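# Hang the ball-filled shallow basket on the stand's peg

## Task

Lift the shallow basket by its cord handle and hang it on the peg of the stand. The task only counts if all of the balls are still inside the basket at the end.

## Robot and tools

Robot: two arms, left_arm and right_arm, each ending in a two-finger gripper. Calibrated base poses in the scene frame: left_arm at (-0.026, +0.254, +0.041) m, quat_wxyz (+1.000, 0, 0, -0.001); right_arm at (-0.010, -0.269, +0.002) m, quat_wxyz (+1.000, 0, 0, +0.025). A camera stand is fixed to the floor behind the arms. Loose objects may occasionally get a short push from outside.

Frames: the scene frame has its origin at table-top height, halfway between the nominal bases. +z is up, +x points out over the table, and left_arm sits on the +y side. Arm names do not match image left and right. Reported end_effector_position (m) and end_effector_quat_wxyz use the scene frame. Offsets in commands use the axes of each arm's own Hand target. Gripper axes: fingers point along +z and open and close along y. The reported position is the spot between the pads, roughly 1 cm short of the tips. Reported poses can be off by a few cm, more at long reach.

Row layout (used by execute_actions and move): 14 numbers, each in [-1, 1]. First left_arm as dx, dy, dz, rx, ry, rz, opening, then right_arm in the same order. Both arms are always included. dx..rz are an offset, not a pose, measured from that arm's Hand target at the start of the action or move, in the Hand target's axes. Scale: 1.0 = 0.6 m or 180 degrees. rx, ry, rz form a single rotation vector. opening is absolute: +1 fully open (0.094 m), -1 closed. Sending zeros for an arm's six pose numbers re-requests its current Hand target. Any number you send is a command, so to keep a gripper unchanged, repeat its present opening.

execute_actions(actions, cameras): actions is a list of actions. Each action is a table of up to 15 rows, one row per 1/30 s step. A short table repeats its last row to fill 15 steps. All rows in one action are offsets from the same start pose. Each new action starts from the Hand target at that moment, so the same offset sent again moves the arm further. Images come only when actions is empty or cameras names them. cameras: list of names, ["all"], [] for none, or null. An unknown name invalidates the call.

move(target, speed, blend, opening_speed, grip_force, blocking, cameras): straight-line paths from each Hand target. target is one 14-number row or a list of up to 15 rows. Every row is an offset from the same starting Hand targets, not from the previous row. speed: m/s, 0.002 to 2.9, default 0.25; rotation is capped at twice that in rad/s. Give one value or one per target. blend: corner rounding in m per target; 0 means stop at each target. opening_speed: scale units per second, at least 0.2. grip_force: newtons per pad, 10 to 50, one value or one per arm. It stays until changed, and lower values close slowly (about 4 s at 40, 16 s at 10). blocking=false returns after about 0.5 s while the move continues. Paths last between 0.5 s and 10 s and do not avoid obstacles. The result adds a "move:" line with the ending (done, off_target, moving, held, fault) and any limits: paced means the pose was clipped, held means steps were withheld. Done means at rest within 10 mm and 2 degrees.

wait(seconds 0 to 10, cameras): lets time pass with commands held. stop(cameras): brakes a running move. zoom_image(camera, region [x0, y0, x1, y1] in pixels, at most 504x504): enlarges part of a camera's latest image. Cameras are cam_high, cam_low, cam_left_wrist and cam_right_wrist, each 896x504. finished_scene(scene: current scene number): ends the scene and cannot be undone. The goal must hold without the robot touching it.

Result lines: Hand target is the last commanded pose after clipping, and it is the base for the next offset. The gripper often rests a few cm short because of friction or load. Waiting will not fix this; send the remaining gap as a new offset. Orientation commands are clipped to within 40 degrees of the measured orientation at each step. grip_measured is on the opening scale and reads up to about 2.5 mm wide when empty, and narrower than a held part. It tracks your command, so it does not show contact. Pad force rises about 1 N per 0.001 below first touch, then jumps to the force limit. grip_effort_nm is the averaged gripper motor effort (negative = closing) and is not a pad force. Joint torques include the arm's own weight. Joints 1 to 3 wrap at ±28 N m. A Joint velocities line marked within noise means that arm is still. Joint ranges (rad): waist -2.618 to 3.054, shoulder 0 to 3.142, elbow 0 to 3.142 (straight at 2.901), wrist pitch ±1.571, wrist yaw ±1.571, wrist roll ±2.094.

Cautions: don't let anything fall from the table, drop the basket, or spill balls. Move slowly near contact, because speed and overshoot past a surface raise the force. An arm blocked by something keeps pushing until you command it back. Never let the arms, grippers or wrist cameras collide, and never grip the other arm's fingers. Avoid strain on camera cables. Keep paths away from an arm's own base, since passing close can flip its shoulder posture. Holding loads, staying stretched out, or pushing toward unreachable poses heats motors. MOTOR HOT appears at 75 °C, at 90 °C the arm folds and stops working, and at 100 °C it goes limp. Release an object by commanding an opening well above grip_measured, and only once the basket is resting on the peg.

Each tool is called after "Request:" as a command line: name --argument value for each argument, lists and objects as JSON in quotes; but a table of rows of numbers goes row by row, as --pt "numbers of a row", without its own name.

## Session

Request:
execute_actions --actions '[]'

Scene clock: 0.00 s.
left_arm: end_effector_position=(+0.3701, +0.3043, +0.1569) grip_measured=+1.000 grip_effort_nm=n/a end_effector_quat_wxyz=(+0.602, -0.092, +0.792, +0.049) | right_arm: end_effector_position=(+0.3970, -0.2283, +0.1270) grip_measured=+1.000 grip_effort_nm=n/a end_effector_quat_wxyz=(+0.617, -0.042, +0.785, +0.022)
Joint positions: left_arm=[0.072 1.502 0.361 0.865 -0.122 -0.07 0.094] | right_arm=[0.055 1.529 0.387 0.903 0.016 -0.014 0.094]
Joint velocities: within noise
Joint torques (N m): no reading
Motor temperatures (°C): left_arm=[24 33 44 43 30 26 32] | right_arm=[27 33 39 37 27 25 27]
Heat: left arm: 44 °C; right arm: 39 °C.
Hand target: left_arm +0.3700, +0.3044, +0.1561; +0.599, -0.093, +0.794, +0.049 | right_arm +0.3965, -0.2284, +0.1250; +0.613, -0.042, +0.788, +0.022
Tool commands: left_gripper/opening=+1.0 right_gripper/opening=+1.0

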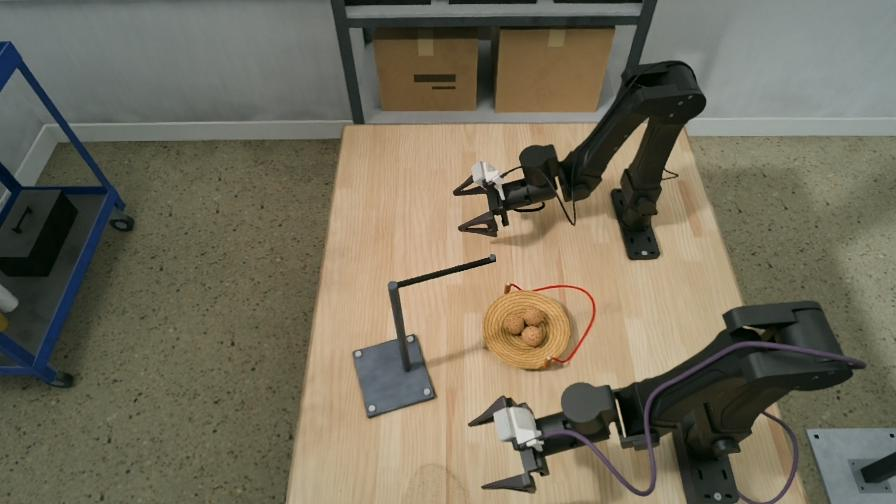

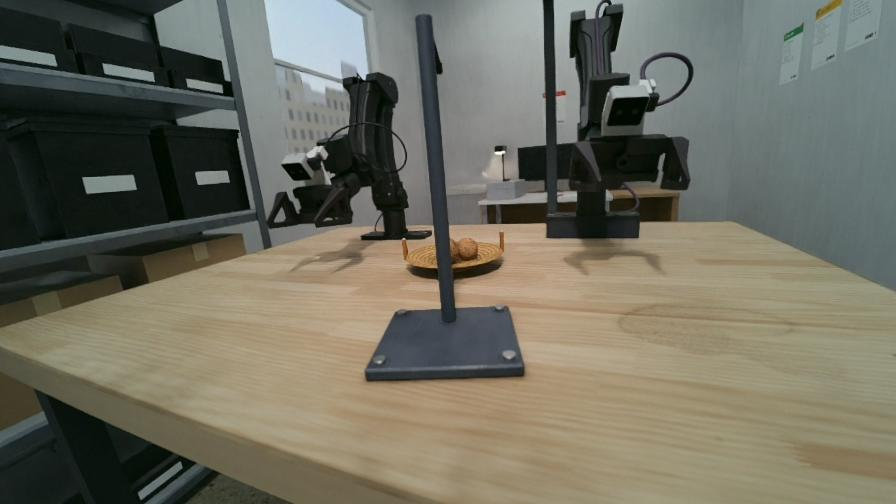

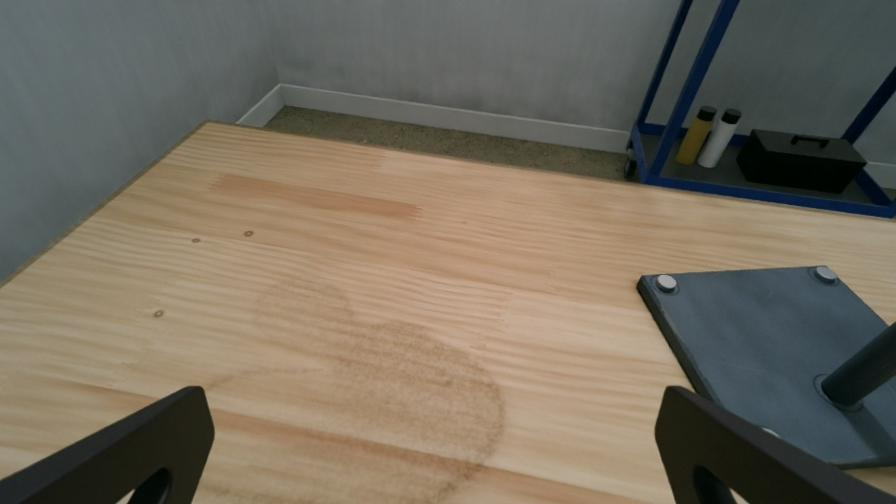

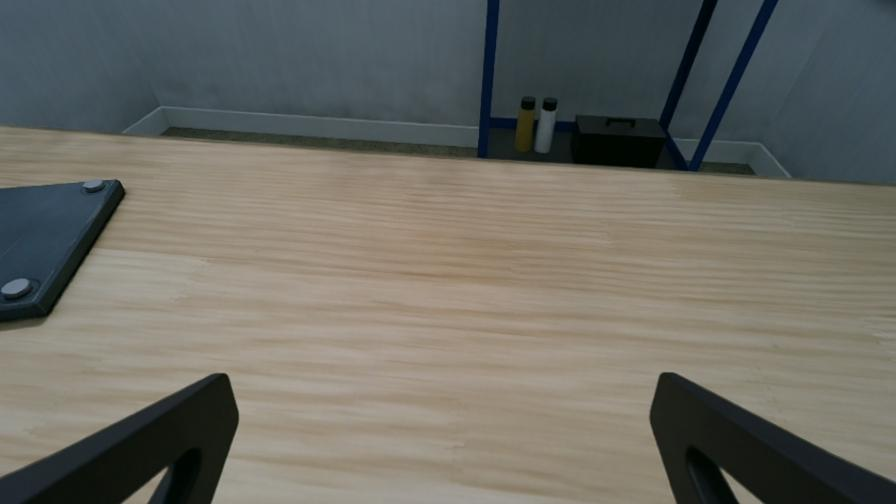

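Request:
zoom_image --camera "cam_high" --region '[340, 230, 620, 420]'

Request:
zoom_image --camera "cam_low" --region '[360, 0, 560, 120]'

Request:
zoom_image --camera "cam_low" --region '[380, 210, 540, 300]'

Scaled by 1.800 from the camera's 896x504 image, which has a finer 1280x720 frame.

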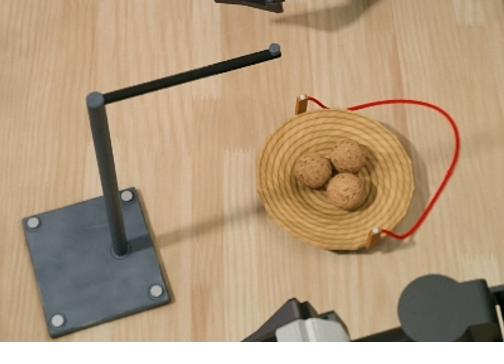

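Scaled by 2.520 from the camera's 896x504 image, which has a finer 1280x720 frame.

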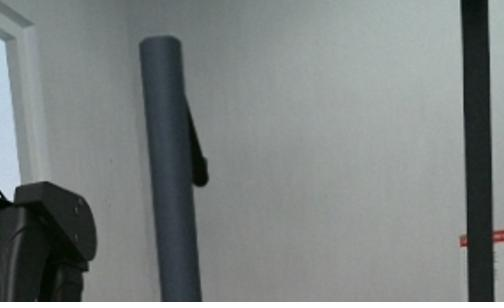

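Scaled by 3.150 from the camera's 896x504 image, which has a finer 1280x720 frame.

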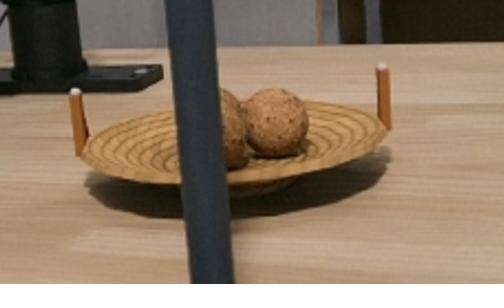

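Request:
move --target '[0.2413,-0.3793,-0.5108,0.3385,0.2124,0.2769,1, 0,0,0,0,0,0,1]' --speed 0.2 --cameras '["all"]'

Scene clock: 192.63 s.
left_arm: end_effector_position=(+0.0908, +0.0154, +0.1043) grip_measured=+1.000 grip_effort_nm=-0.02 end_effector_quat_wxyz=(+0.221, +0.520, +0.814, -0.135) | right_arm: end_effector_position=(+0.3970, -0.2283, +0.1270) grip_measured=+1.000 grip_effort_nm=0.02 end_effector_quat_wxyz=(+0.617, -0.042, +0.785, +0.022)
Joint positions: left_arm=[-1.12 1.091 0.56 -0.516 -0.003 0.015 0.094] | right_arm=[0.055 1.529 0.387 0.903 0.016 -0.014 0.094]
Joint torques (N m): left_arm=[-0.44 -1.73 9.65 1.07 0.1 -0.1] | right_arm=[0.09 -6.39 6.09 1.56 0.01 -0.01]
Heat: left arm: 46 °C; right arm: 38 °C.
Hand target: left_arm +0.0897, +0.0112, +0.1096; +0.218, +0.520, +0.814, -0.139 | right_arm +0.3965, -0.2284, +0.1250; +0.613, -0.042, +0.788, +0.022
Off the commanded pose: left_arm 0.007 m, 1 deg | right_arm 0.002 m, 1 deg.
move: done

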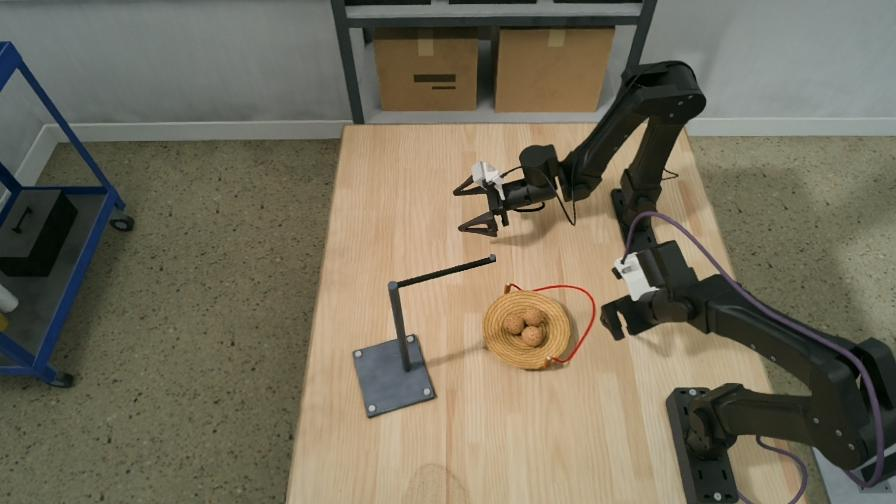

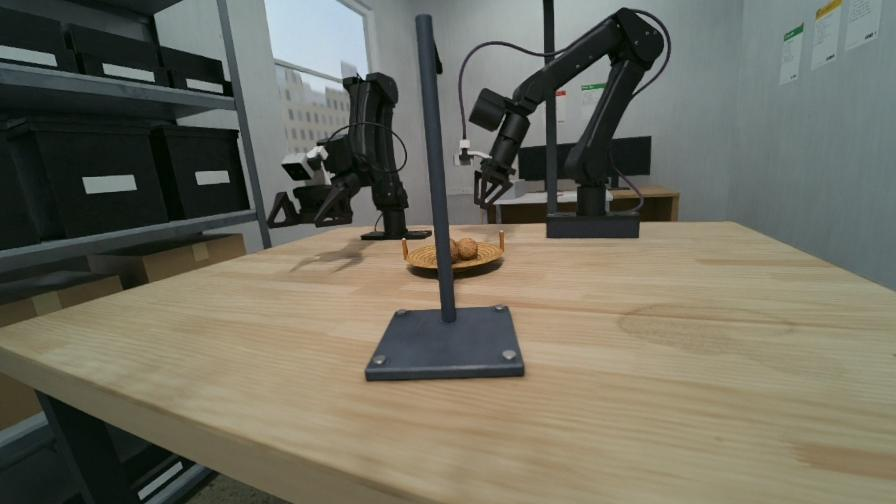

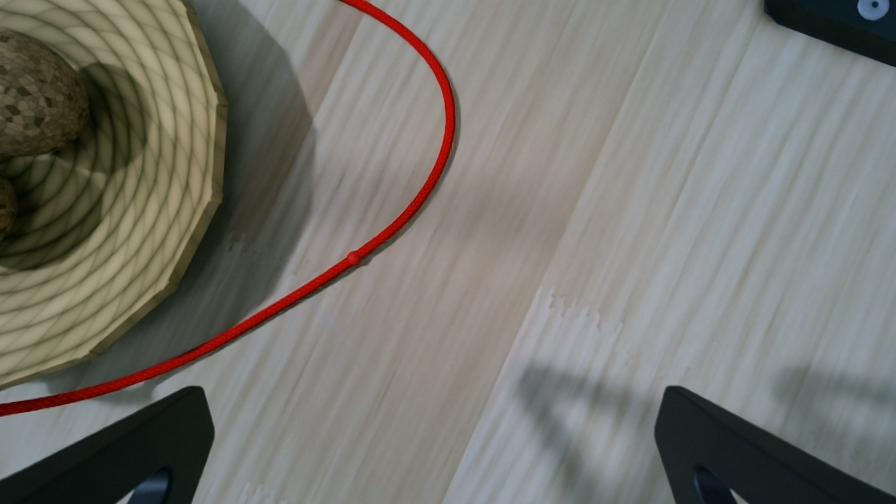

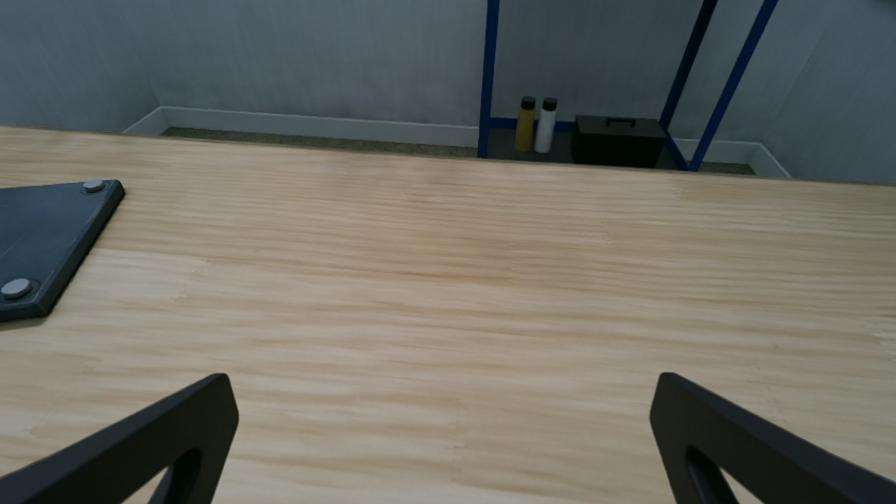

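Request:
zoom_image --camera "cam_high" --region '[470, 270, 650, 380]'

Request:
zoom_image --camera "cam_left_wrist" --region '[0, 0, 500, 430]'

Scaled by 2.800 from the camera's 896x504 image, which has a finer 1280x720 frame.

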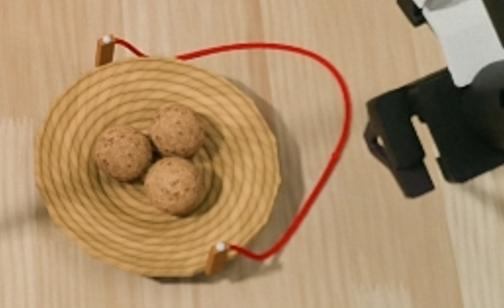

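Scaled by 1.008 from the camera's 896x504 image, which has a finer 1280x720 frame.

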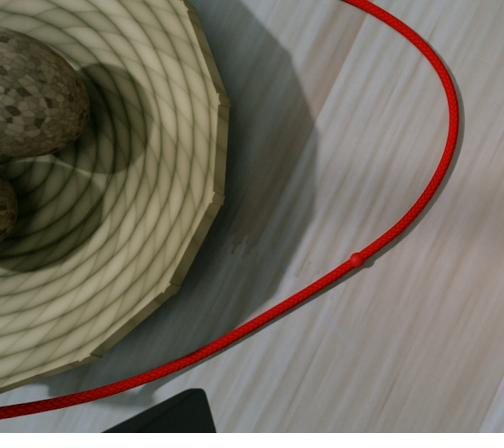

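Request:
move --target '[-0.129,0.113,-0.118,0,0,0,0.3, 0,0,0,0,0,0,1]' --speed 0.2 --cameras '["cam_left_wrist"]'

Scene clock: 237.87 s.
left_arm: end_effector_position=(+0.1645, +0.0115, +0.2075) grip_measured=+0.302 grip_effort_nm=-0.15 end_effector_quat_wxyz=(+0.225, +0.516, +0.815, -0.137) | right_arm: end_effector_position=(+0.3970, -0.2283, +0.1270) grip_measured=+1.000 grip_effort_nm=0.02 end_effector_quat_wxyz=(+0.617, -0.042, +0.785, +0.022)
Joint positions: left_arm=[-0.821 1.234 1.055 -0.878 0.145 0.268 0.061] | right_arm=[0.055 1.529 0.387 0.903 0.016 -0.014 0.094]
Joint torques (N m): left_arm=[0.44 -3.04 9.42 1.01 0.22 0.11] | right_arm=[0.1 -6.34 6.09 1.55 0.01 -0.01]
Motor temperatures (°C): left_arm=[24 31 49 40 28 26 29] | right_arm=[26 31 37 37 24 24 25]
Heat: left arm: 49 °C; right arm: 37 °C.
Hand target: left_arm +0.1645, +0.0111, +0.2096; +0.218, +0.519, +0.814, -0.139 | right_arm +0.3965, -0.2284, +0.1250; +0.613, -0.042, +0.788, +0.022
Off the commanded pose: left_arm 0.002 m, 1 deg | right_arm 0.002 m, 1 deg.
move: done
Images, in order (width x height): cam_left_wrist 896x504.

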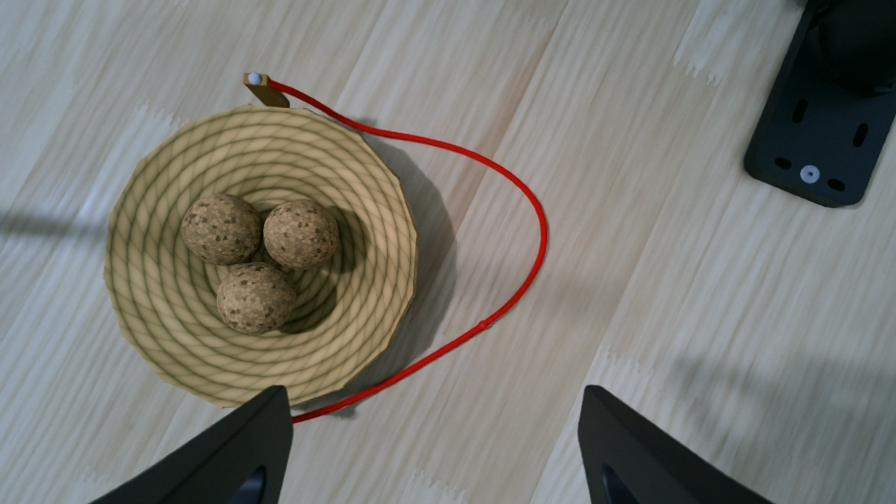

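Request:
move --target '[0.0882,-0.0965,0.2505,0,0,0,0.0, 0,0,0,0,0,0,1]' --speed 0.15 --cameras '["cam_left_wrist","cam_high"]'

Scene clock: 262.50 s.
left_arm: end_effector_position=(+0.1260, -0.0418, +0.0607) grip_measured=+0.002 grip_effort_nm=-0.15 end_effector_quat_wxyz=(+0.222, +0.520, +0.812, -0.144) | right_arm: end_effector_position=(+0.3970, -0.2283, +0.1270) grip_measured=+1.000 grip_effort_nm=0.02 end_effector_quat_wxyz=(+0.617, -0.042, +0.785, +0.022)
Joint positions: left_arm=[-1.08 1.491 0.632 -0.177 0.032 0.049 0.047] | right_arm=[0.055 1.529 0.387 0.903 0.016 -0.014 0.094]
Joint torques (N m): left_arm=[-0.43 -4.37 5.31 1.52 -0.03 -0.07] | right_arm=[0.01 -6.35 6.06 1.57 0.01 -0.01]
Heat: left arm: 50 °C; right arm: 37 °C.
Hand target: left_arm +0.1244, -0.0398, +0.0530; +0.218, +0.520, +0.814, -0.139 | right_arm +0.3965, -0.2284, +0.1250; +0.613, -0.042, +0.788, +0.022
Off the commanded pose: left_arm 0.008 m, 1 deg | right_arm 0.002 m, 1 deg.
move: done
Images, in order (width x height): cam_high 896x504, cam_left_wrist 896x504.

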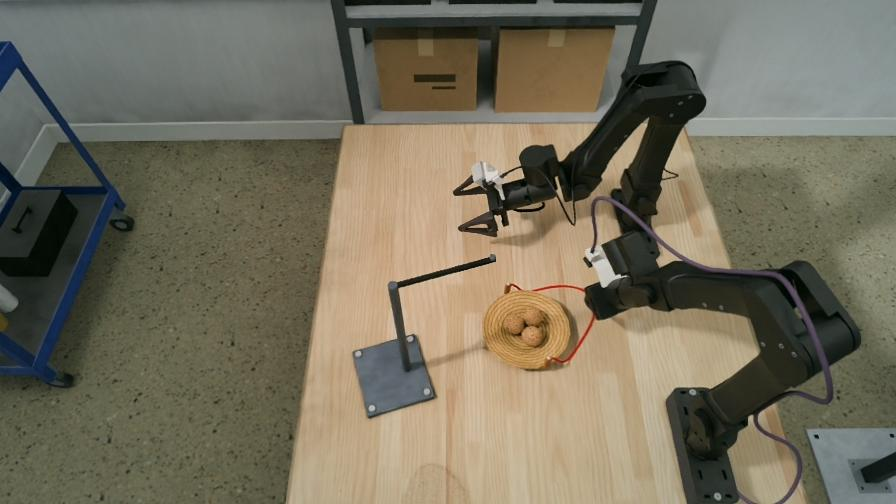

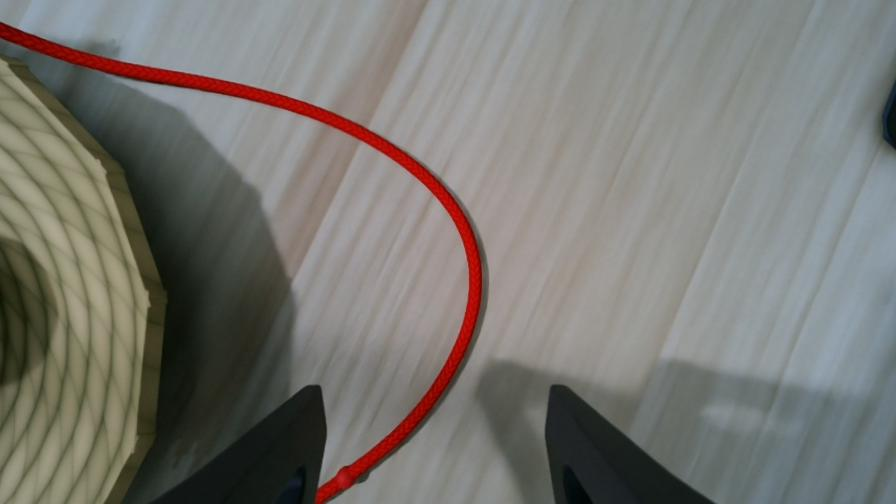

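Request:
move --target '[-0.0047,-0.0218,0.0855,0,0,0,0.0, 0,0,0,0,0,0,1]' --speed 0.08 --cameras '["cam_left_wrist"]'

Scene clock: 273.43 s.
left_arm: end_effector_position=(+0.1257, -0.0694, +0.0179) grip_measured=+0.002 grip_effort_nm=-0.13 end_effector_quat_wxyz=(+0.226, +0.520, +0.812, -0.143) | right_arm: end_effector_position=(+0.3970, -0.2283, +0.1270) grip_measured=+1.000 grip_effort_nm=0.02 end_effector_quat_wxyz=(+0.617, -0.042, +0.785, +0.022)
Joint positions: left_arm=[-1.134 1.72 0.641 0.049 -0.001 0.003 0.047] | right_arm=[0.055 1.529 0.387 0.903 0.016 -0.014 0.094]
Joint torques (N m): left_arm=[-0.44 -4.49 6.27 1.36 0.01 -0.1] | right_arm=[0.06 -6.32 6.05 1.56 0 -0.02]
Heat: left arm: 47 °C; right arm: 37 °C.
Hand target: left_arm +0.1244, -0.0706, +0.0098; +0.218, +0.520, +0.814, -0.139 | right_arm +0.3965, -0.2284, +0.1250; +0.613, -0.042, +0.788, +0.022
Off the commanded pose: left_arm 0.008 m, 1 deg | right_arm 0.002 m, 1 deg.
move: done
Images, in order (width x height): cam_left_wrist 896x504.

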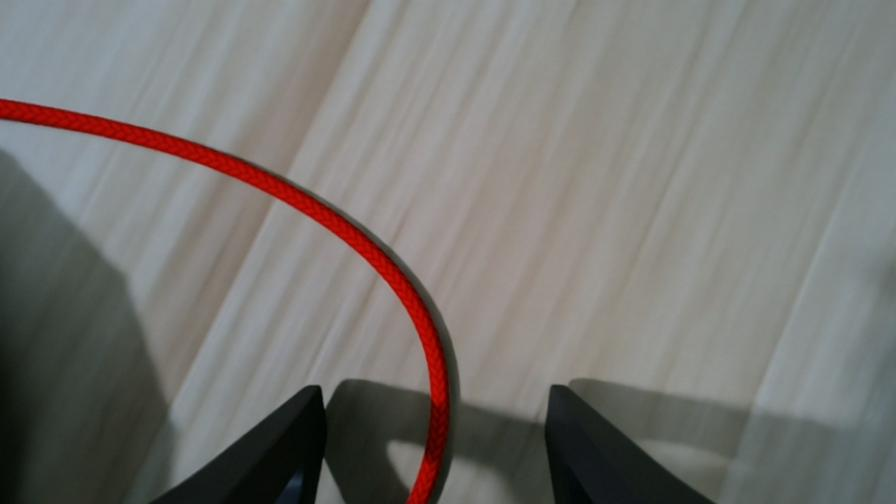

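Request:
move --target '[0.005,0,0.0087,0,0,0,0.0, 0,0,0,0,0,0,1]' --speed 0.04 --cameras '["cam_left_wrist"]'

Scene clock: 280.20 s.
left_arm: end_effector_position=(+0.1288, -0.0747, +0.0178) grip_measured=+0.002 grip_effort_nm=-0.13 end_effector_quat_wxyz=(+0.236, +0.517, +0.809, -0.147) | right_arm: end_effector_position=(+0.3970, -0.2283, +0.1270) grip_measured=+1.000 grip_effort_nm=0.02 end_effector_quat_wxyz=(+0.617, -0.042, +0.785, +0.022)
Joint positions: left_arm=[-1.134 1.735 0.641 0.087 -0.005 0.003 0.047] | right_arm=[0.055 1.529 0.387 0.903 0.016 -0.014 0.094]
Joint torques (N m): left_arm=[-0.43 -4.1 5.5 1.33 0.04 -0.09] | right_arm=[0.03 -6.38 6.04 1.56 -0.01 -0.01]
Heat: left arm: 47 °C; right arm: 37 °C.
Hand target: left_arm +0.1244, -0.0707, +0.0039; +0.218, +0.519, +0.814, -0.139 | right_arm +0.3965, -0.2284, +0.1250; +0.613, -0.042, +0.788, +0.022
Off the commanded pose: left_arm 0.015 m, 2 deg | right_arm 0.002 m, 1 deg.
move: off_target (left_arm)
Images, in order (width x height): cam_left_wrist 896x504.

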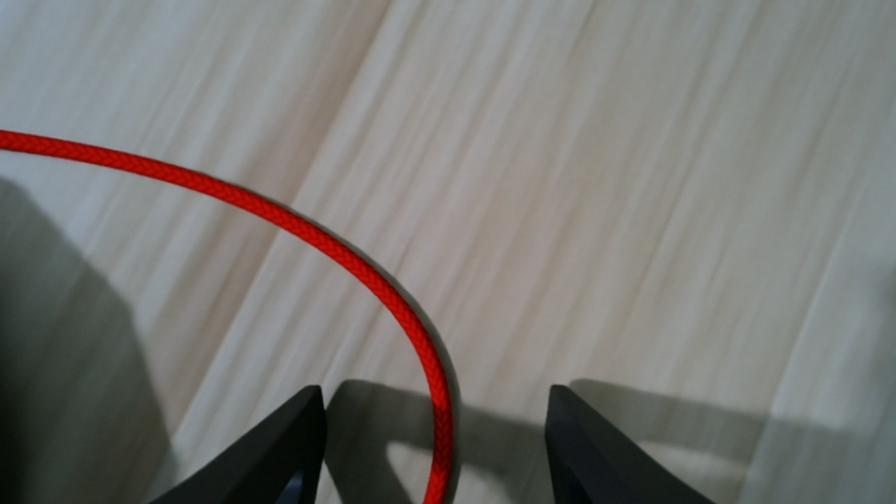

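Request:
move --target '[-0.0112,0.0008,-0.0147,0,0,0,0.0, 0,0,0,0,0,0,1]' --speed 0.04

Request:
move --target '[0,0,0,0,0,0,-1, 0,0,0,0,0,0,1]' --speed 0.04 --opening_speed 0.4 --cameras '["cam_left_wrist"]'

Scene clock: 290.73 s.
left_arm: end_effector_position=(+0.1289, -0.0747, +0.0183) grip_measured=+0.002 grip_effort_nm=-0.12 end_effector_quat_wxyz=(+0.233, +0.518, +0.810, -0.145) | right_arm: end_effector_position=(+0.3970, -0.2283, +0.1270) grip_measured=+1.000 grip_effort_nm=0.02 end_effector_quat_wxyz=(+0.617, -0.042, +0.785, +0.022)
Joint positions: left_arm=[-1.134 1.735 0.65 0.071 -0.005 0.003 0.047] | right_arm=[0.055 1.529 0.387 0.903 0.016 -0.014 0.094]
Joint torques (N m): left_arm=[-0.29 -7.17 6.6 0.88 0.05 -0.07] | right_arm=[0.05 -6.35 6.05 1.56 0 -0.01]
Heat: left arm: 46 °C; right arm: 37 °C.
Hand target: left_arm +0.1255, -0.0718, +0.0149; +0.218, +0.519, +0.814, -0.139 | right_arm +0.3965, -0.2284, +0.1250; +0.613, -0.042, +0.788, +0.022
Off the commanded pose: left_arm 0.006 m, 2 deg | right_arm 0.002 m, 1 deg.
move: done

Scene clock: 293.53 s.
left_arm: end_effector_position=(+0.1295, -0.0739, +0.0180) grip_measured=-0.983 grip_effort_nm=-0.94 end_effector_quat_wxyz=(+0.233, +0.518, +0.811, -0.143) | right_arm: end_effector_position=(+0.3970, -0.2283, +0.1270) grip_measured=+1.000 grip_effort_nm=0.02 end_effector_quat_wxyz=(+0.617, -0.042, +0.785, +0.022)
Joint positions: left_arm=[-1.134 1.735 0.65 0.069 -0.01 0.003 0.001] | right_arm=[0.055 1.529 0.387 0.903 0.016 -0.014 0.094]
Joint torques (N m): left_arm=[-0.29 -7.17 6.61 0.9 0.1 -0.07] | right_arm=[0.08 -6.35 6.08 1.56 0 -0.02]
Heat: left arm: 46 °C; right arm: 37 °C.
Hand target: left_arm +0.1255, -0.0719, +0.0149; +0.218, +0.519, +0.814, -0.139 | right_arm +0.3965, -0.2284, +0.1250; +0.613, -0.042, +0.788, +0.022
Off the commanded pose: left_arm 0.005 m, 2 deg | right_arm 0.002 m, 1 deg.
move: done
Images, in order (width x height): cam_left_wrist 896x504.

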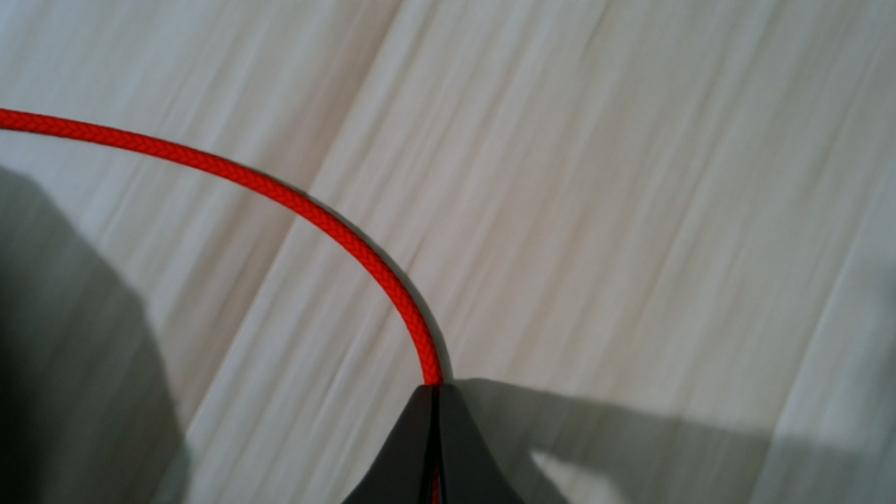

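Request:
move --target '[-0.0487,0.0558,-0.0875,0,0,0,-1, 0,0,0,0,0,0,1]' --speed 0.08 --cameras '["all"]'

Scene clock: 303.97 s.
left_arm: end_effector_position=(+0.1515, -0.0517, +0.0615) grip_measured=-0.983 grip_effort_nm=-0.94 end_effector_quat_wxyz=(+0.206, +0.519, +0.819, -0.131) | right_arm: end_effector_position=(+0.3970, -0.2283, +0.1270) grip_measured=+1.000 grip_effort_nm=0.02 end_effector_quat_wxyz=(+0.617, -0.042, +0.785, +0.022)
Joint positions: left_arm=[-1.02 1.593 0.759 -0.246 0.051 0.094 0.001] | right_arm=[0.055 1.529 0.387 0.903 0.016 -0.014 0.094]
Joint torques (N m): left_arm=[0.46 -9.51 8.35 1.04 0.12 0.1] | right_arm=[0.06 -6.37 6.09 1.55 -0.01 -0.01]
Heat: left arm: 46 °C; right arm: 37 °C.
Hand target: left_arm +0.1554, -0.0569, +0.0750; +0.218, +0.520, +0.814, -0.139 | right_arm +0.3965, -0.2284, +0.1250; +0.613, -0.042, +0.788, +0.022
Off the commanded pose: left_arm 0.015 m, 2 deg | right_arm 0.002 m, 1 deg.
move: off_target (left_arm)

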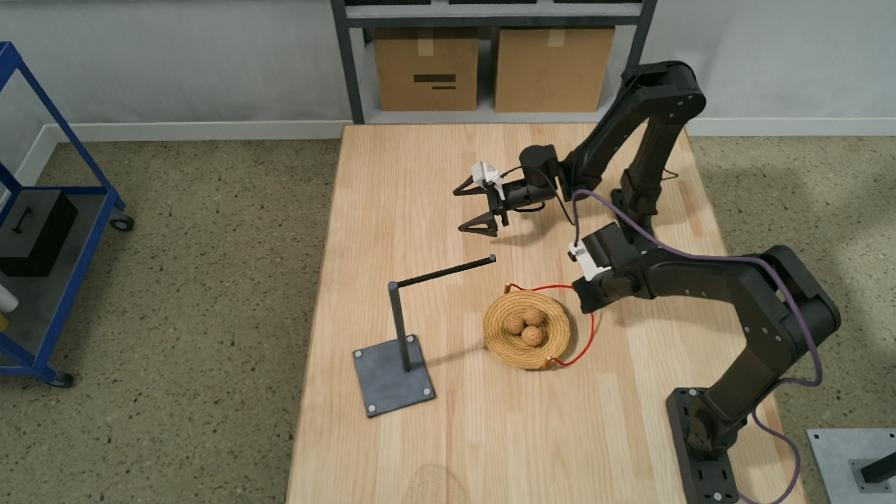

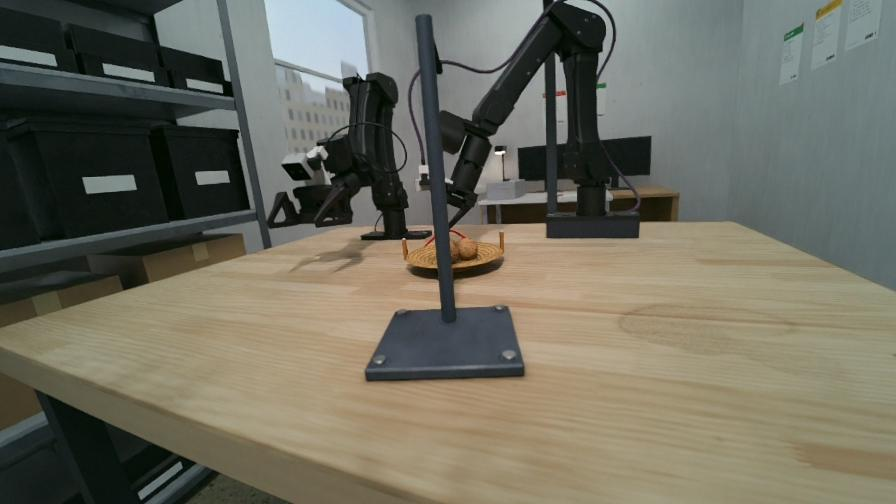

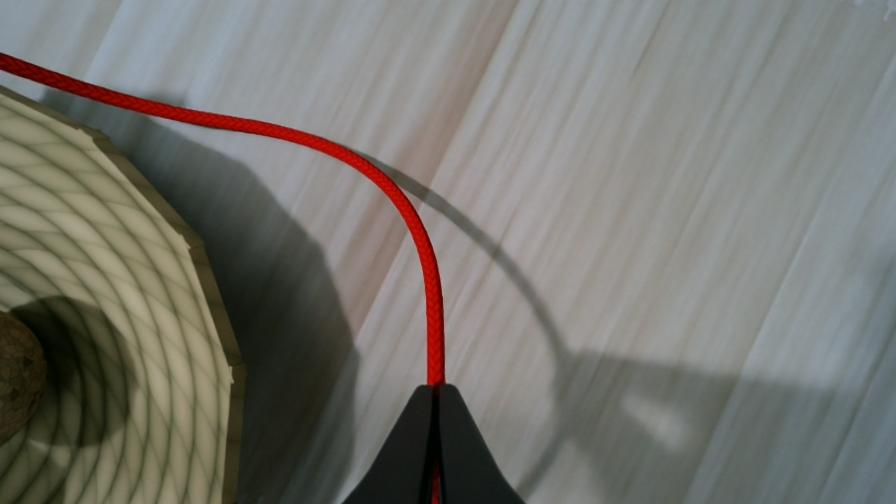

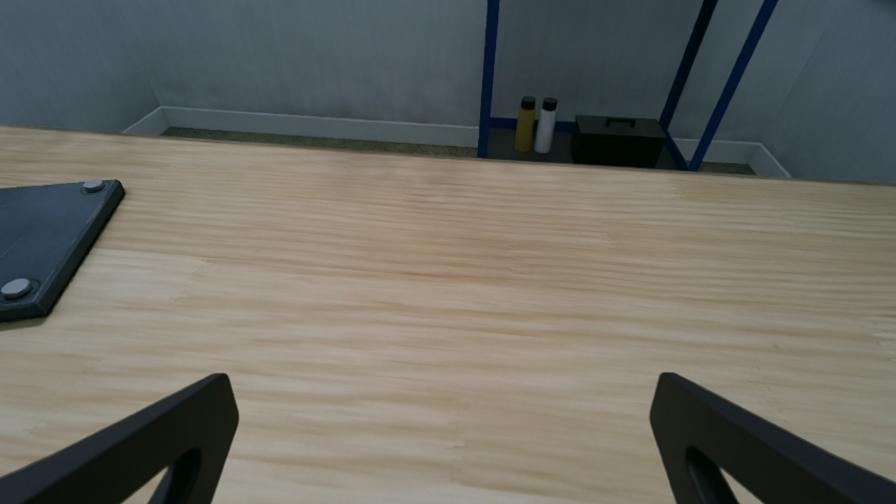

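Request:
move --target '[-0.086,0.24,-0.1717,0,0,0,-1, 0,0,0,0,0,0,1]' --speed 0.12 --cameras '["all"]'

Scene clock: 312.03 s.
left_arm: end_effector_position=(+0.2820, +0.0125, +0.1906) grip_measured=-0.983 grip_effort_nm=-0.93 end_effector_quat_wxyz=(+0.226, +0.515, +0.816, -0.133) | right_arm: end_effector_position=(+0.3970, -0.2283, +0.1270) grip_measured=+1.000 grip_effort_nm=0.02 end_effector_quat_wxyz=(+0.617, -0.042, +0.785, +0.022)
Joint positions: left_arm=[-0.543 1.597 1.3 -0.809 0.268 0.518 0.001] | right_arm=[0.055 1.529 0.387 0.903 0.016 -0.014 0.094]
Joint torques (N m): left_arm=[0.21 -6.12 9.73 0.91 0.3 0.1] | right_arm=[0.06 -6.32 6.04 1.56 0.02 -0.02]
Heat: left arm: 47 °C; right arm: 37 °C.
Hand target: left_arm +0.2830, +0.0099, +0.1901; +0.218, +0.520, +0.814, -0.139 | right_arm +0.3965, -0.2284, +0.1250; +0.613, -0.042, +0.788, +0.022
Off the commanded pose: left_arm 0.003 m, 1 deg | right_arm 0.002 m, 1 deg.
move: done

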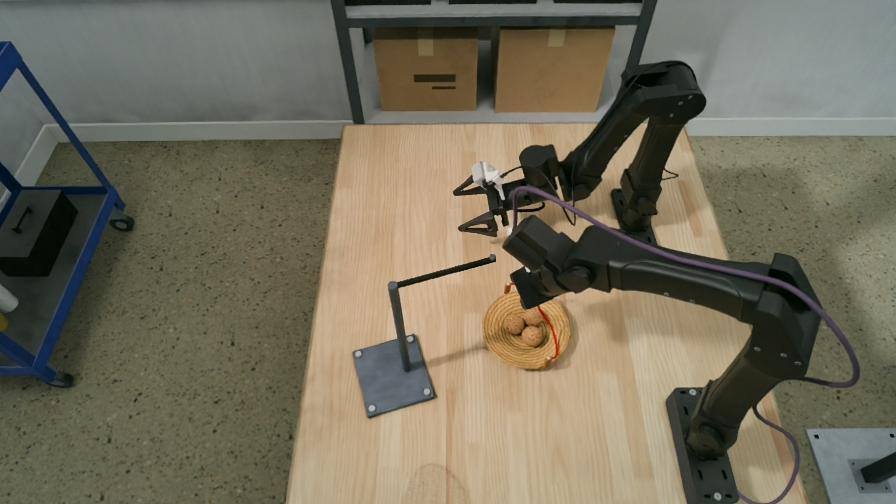

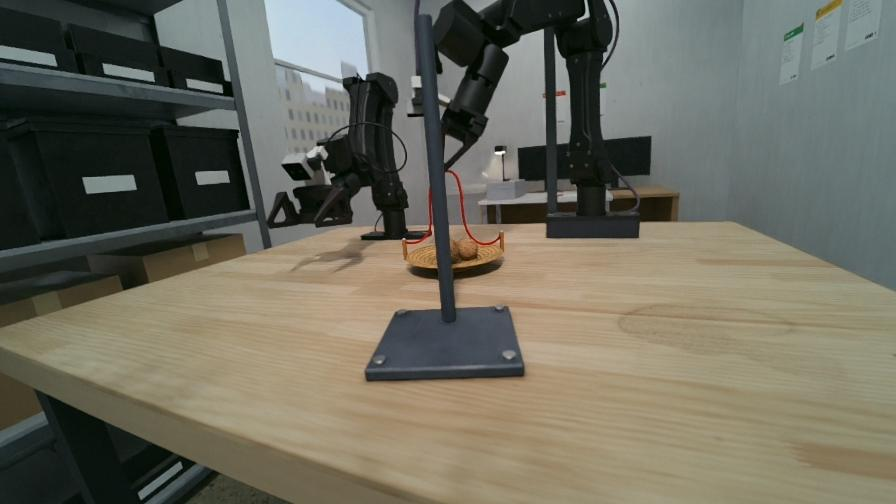

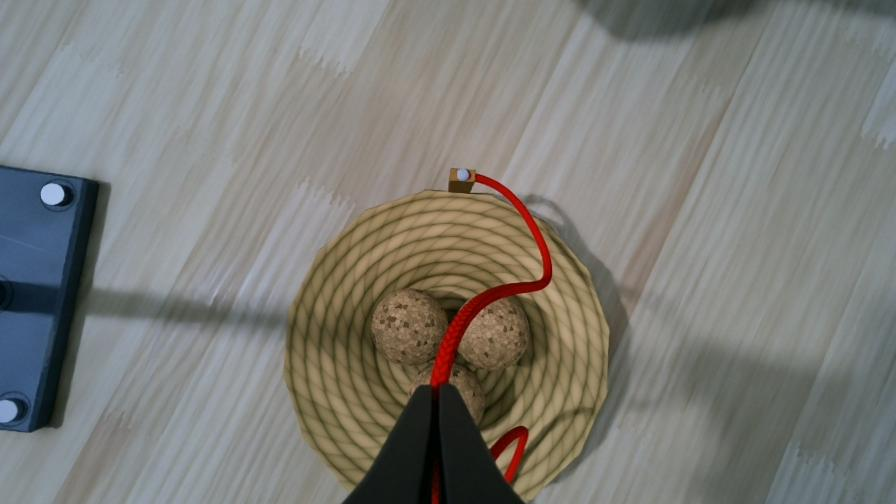

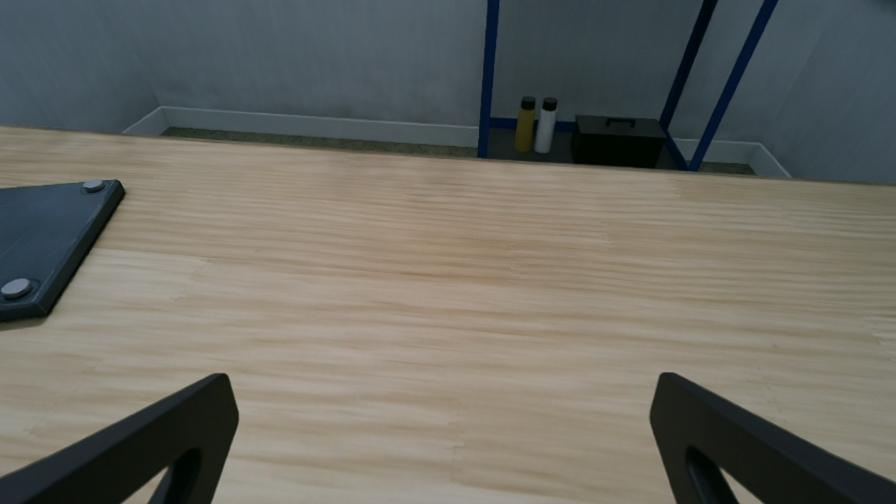

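Request:
move --target '[0.0087,-0.0062,-0.0532,0,0,0,-1, 0,0,0,0,0,0,1]' --speed 0.06 --cameras '["all"]'

Scene clock: 323.50 s.
left_arm: end_effector_position=(+0.2712, +0.0268, +0.1978) grip_measured=-0.983 grip_effort_nm=-0.93 end_effector_quat_wxyz=(+0.202, +0.517, +0.821, -0.134) | right_arm: end_effector_position=(+0.3970, -0.2283, +0.1270) grip_measured=+1.000 grip_effort_nm=0.02 end_effector_quat_wxyz=(+0.617, -0.042, +0.785, +0.022)
Joint positions: left_arm=[-0.52 1.577 1.329 -0.916 0.279 0.545 0.001] | right_arm=[0.055 1.529 0.387 0.903 0.016 -0.014 0.094]
Joint torques (N m): left_arm=[0.58 -10.54 9.59 0.78 0.32 0.1] | right_arm=[0.1 -6.38 6.06 1.56 0 -0.02]
Heat: left arm: 47 °C; right arm: 37 °C.
Hand target: left_arm +0.2711, +0.0269, +0.2152; +0.218, +0.519, +0.814, -0.139 | right_arm +0.3965, -0.2284, +0.1250; +0.613, -0.042, +0.788, +0.022
Off the commanded pose: left_arm 0.017 m, 2 deg | right_arm 0.002 m, 1 deg.
move: off_target (left_arm)

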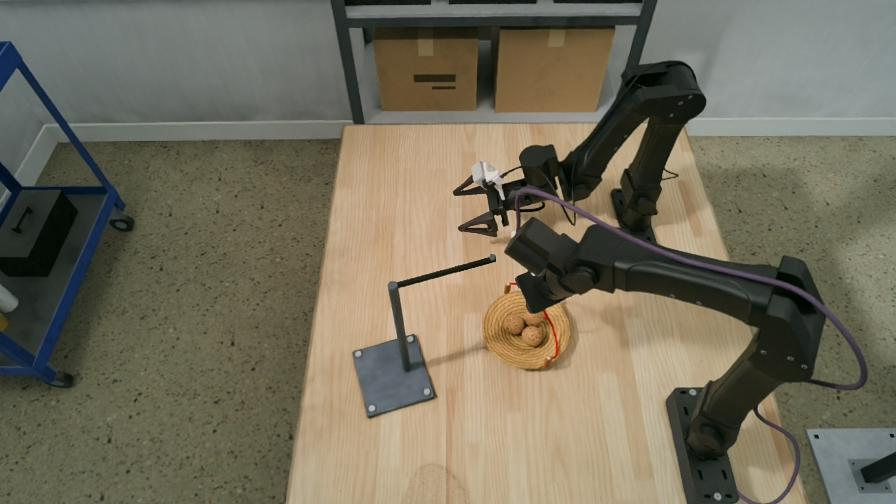

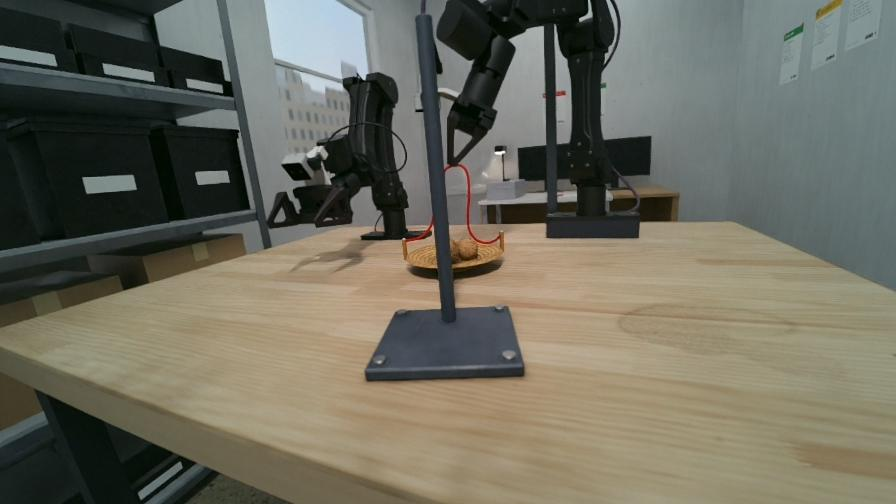

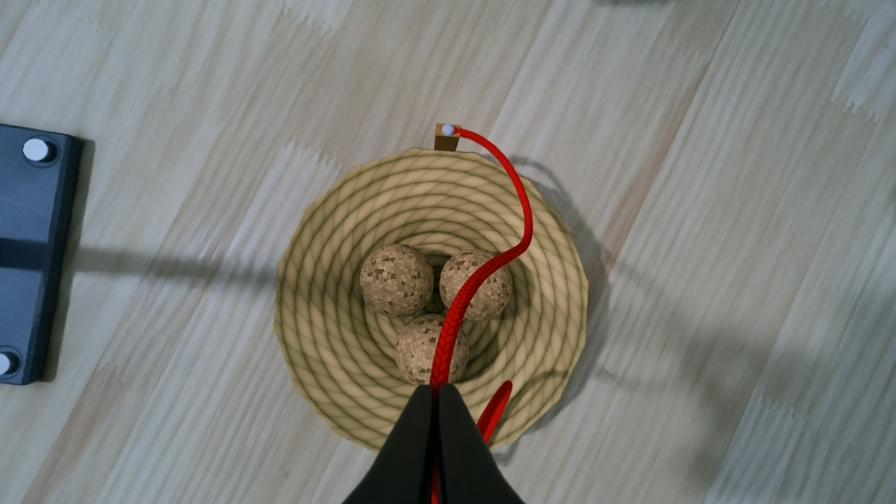

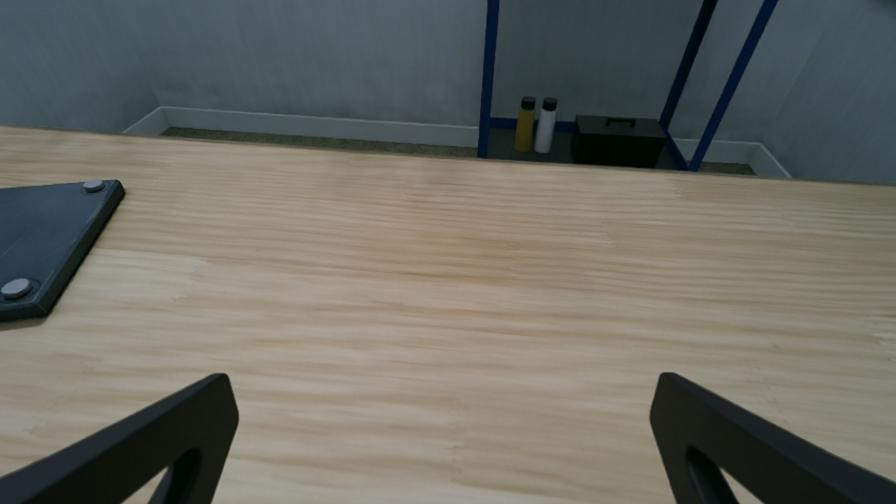

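Request:
move --target '[-0.0333,0,-0.0577,0,0,0,-1, 0,0,0,0,0,0,1]' --speed 0.05 --cameras '["cam_low","cam_left_wrist"]'

Scene clock: 331.87 s.
left_arm: end_effector_position=(+0.2719, +0.0262, +0.2453) grip_measured=-0.983 grip_effort_nm=-0.94 end_effector_quat_wxyz=(+0.212, +0.517, +0.818, -0.134) | right_arm: end_effector_position=(+0.3970, -0.2283, +0.1270) grip_measured=+1.000 grip_effort_nm=0.02 end_effector_quat_wxyz=(+0.617, -0.042, +0.785, +0.022)
Joint positions: left_arm=[-0.52 1.577 1.51 -1.075 0.28 0.545 0.001] | right_arm=[0.055 1.529 0.387 0.903 0.016 -0.014 0.094]
Joint torques (N m): left_arm=[0.58 -8.51 9.42 0.82 0.32 0.09] | right_arm=[0.08 -6.37 6.04 1.57 0 -0.01]
Heat: left arm: 48 °C; right arm: 37 °C.
Hand target: left_arm +0.2711, +0.0268, +0.2551; +0.218, +0.520, +0.814, -0.139 | right_arm +0.3965, -0.2284, +0.1250; +0.613, -0.042, +0.788, +0.022
Off the commanded pose: left_arm 0.010 m, 1 deg | right_arm 0.002 m, 1 deg.
move: done
Images, in order (width x height): cam_low 896x504, cam_left_wrist 896x504.

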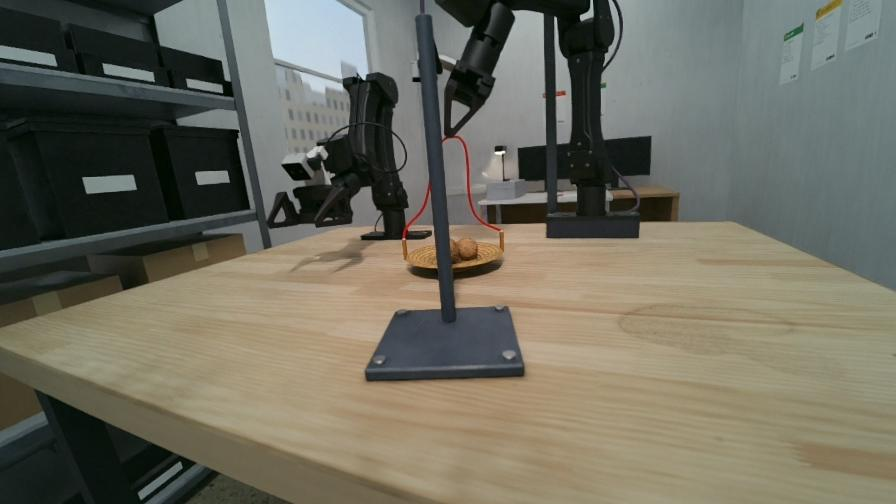

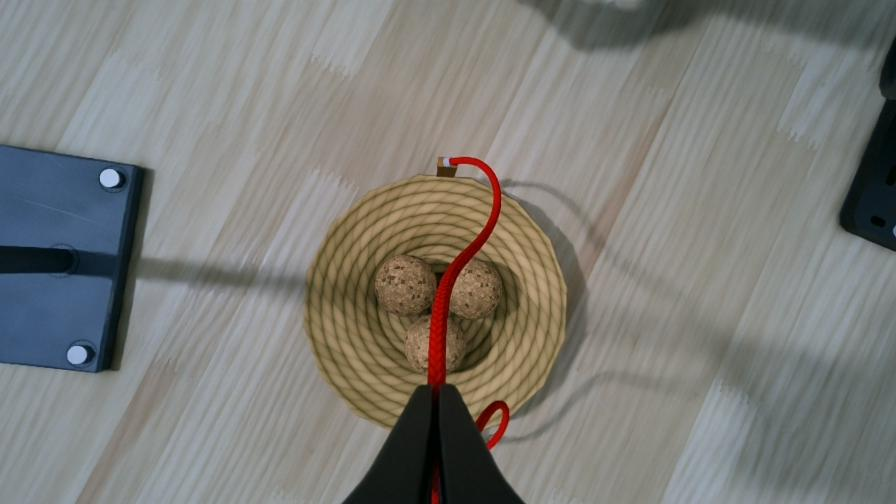

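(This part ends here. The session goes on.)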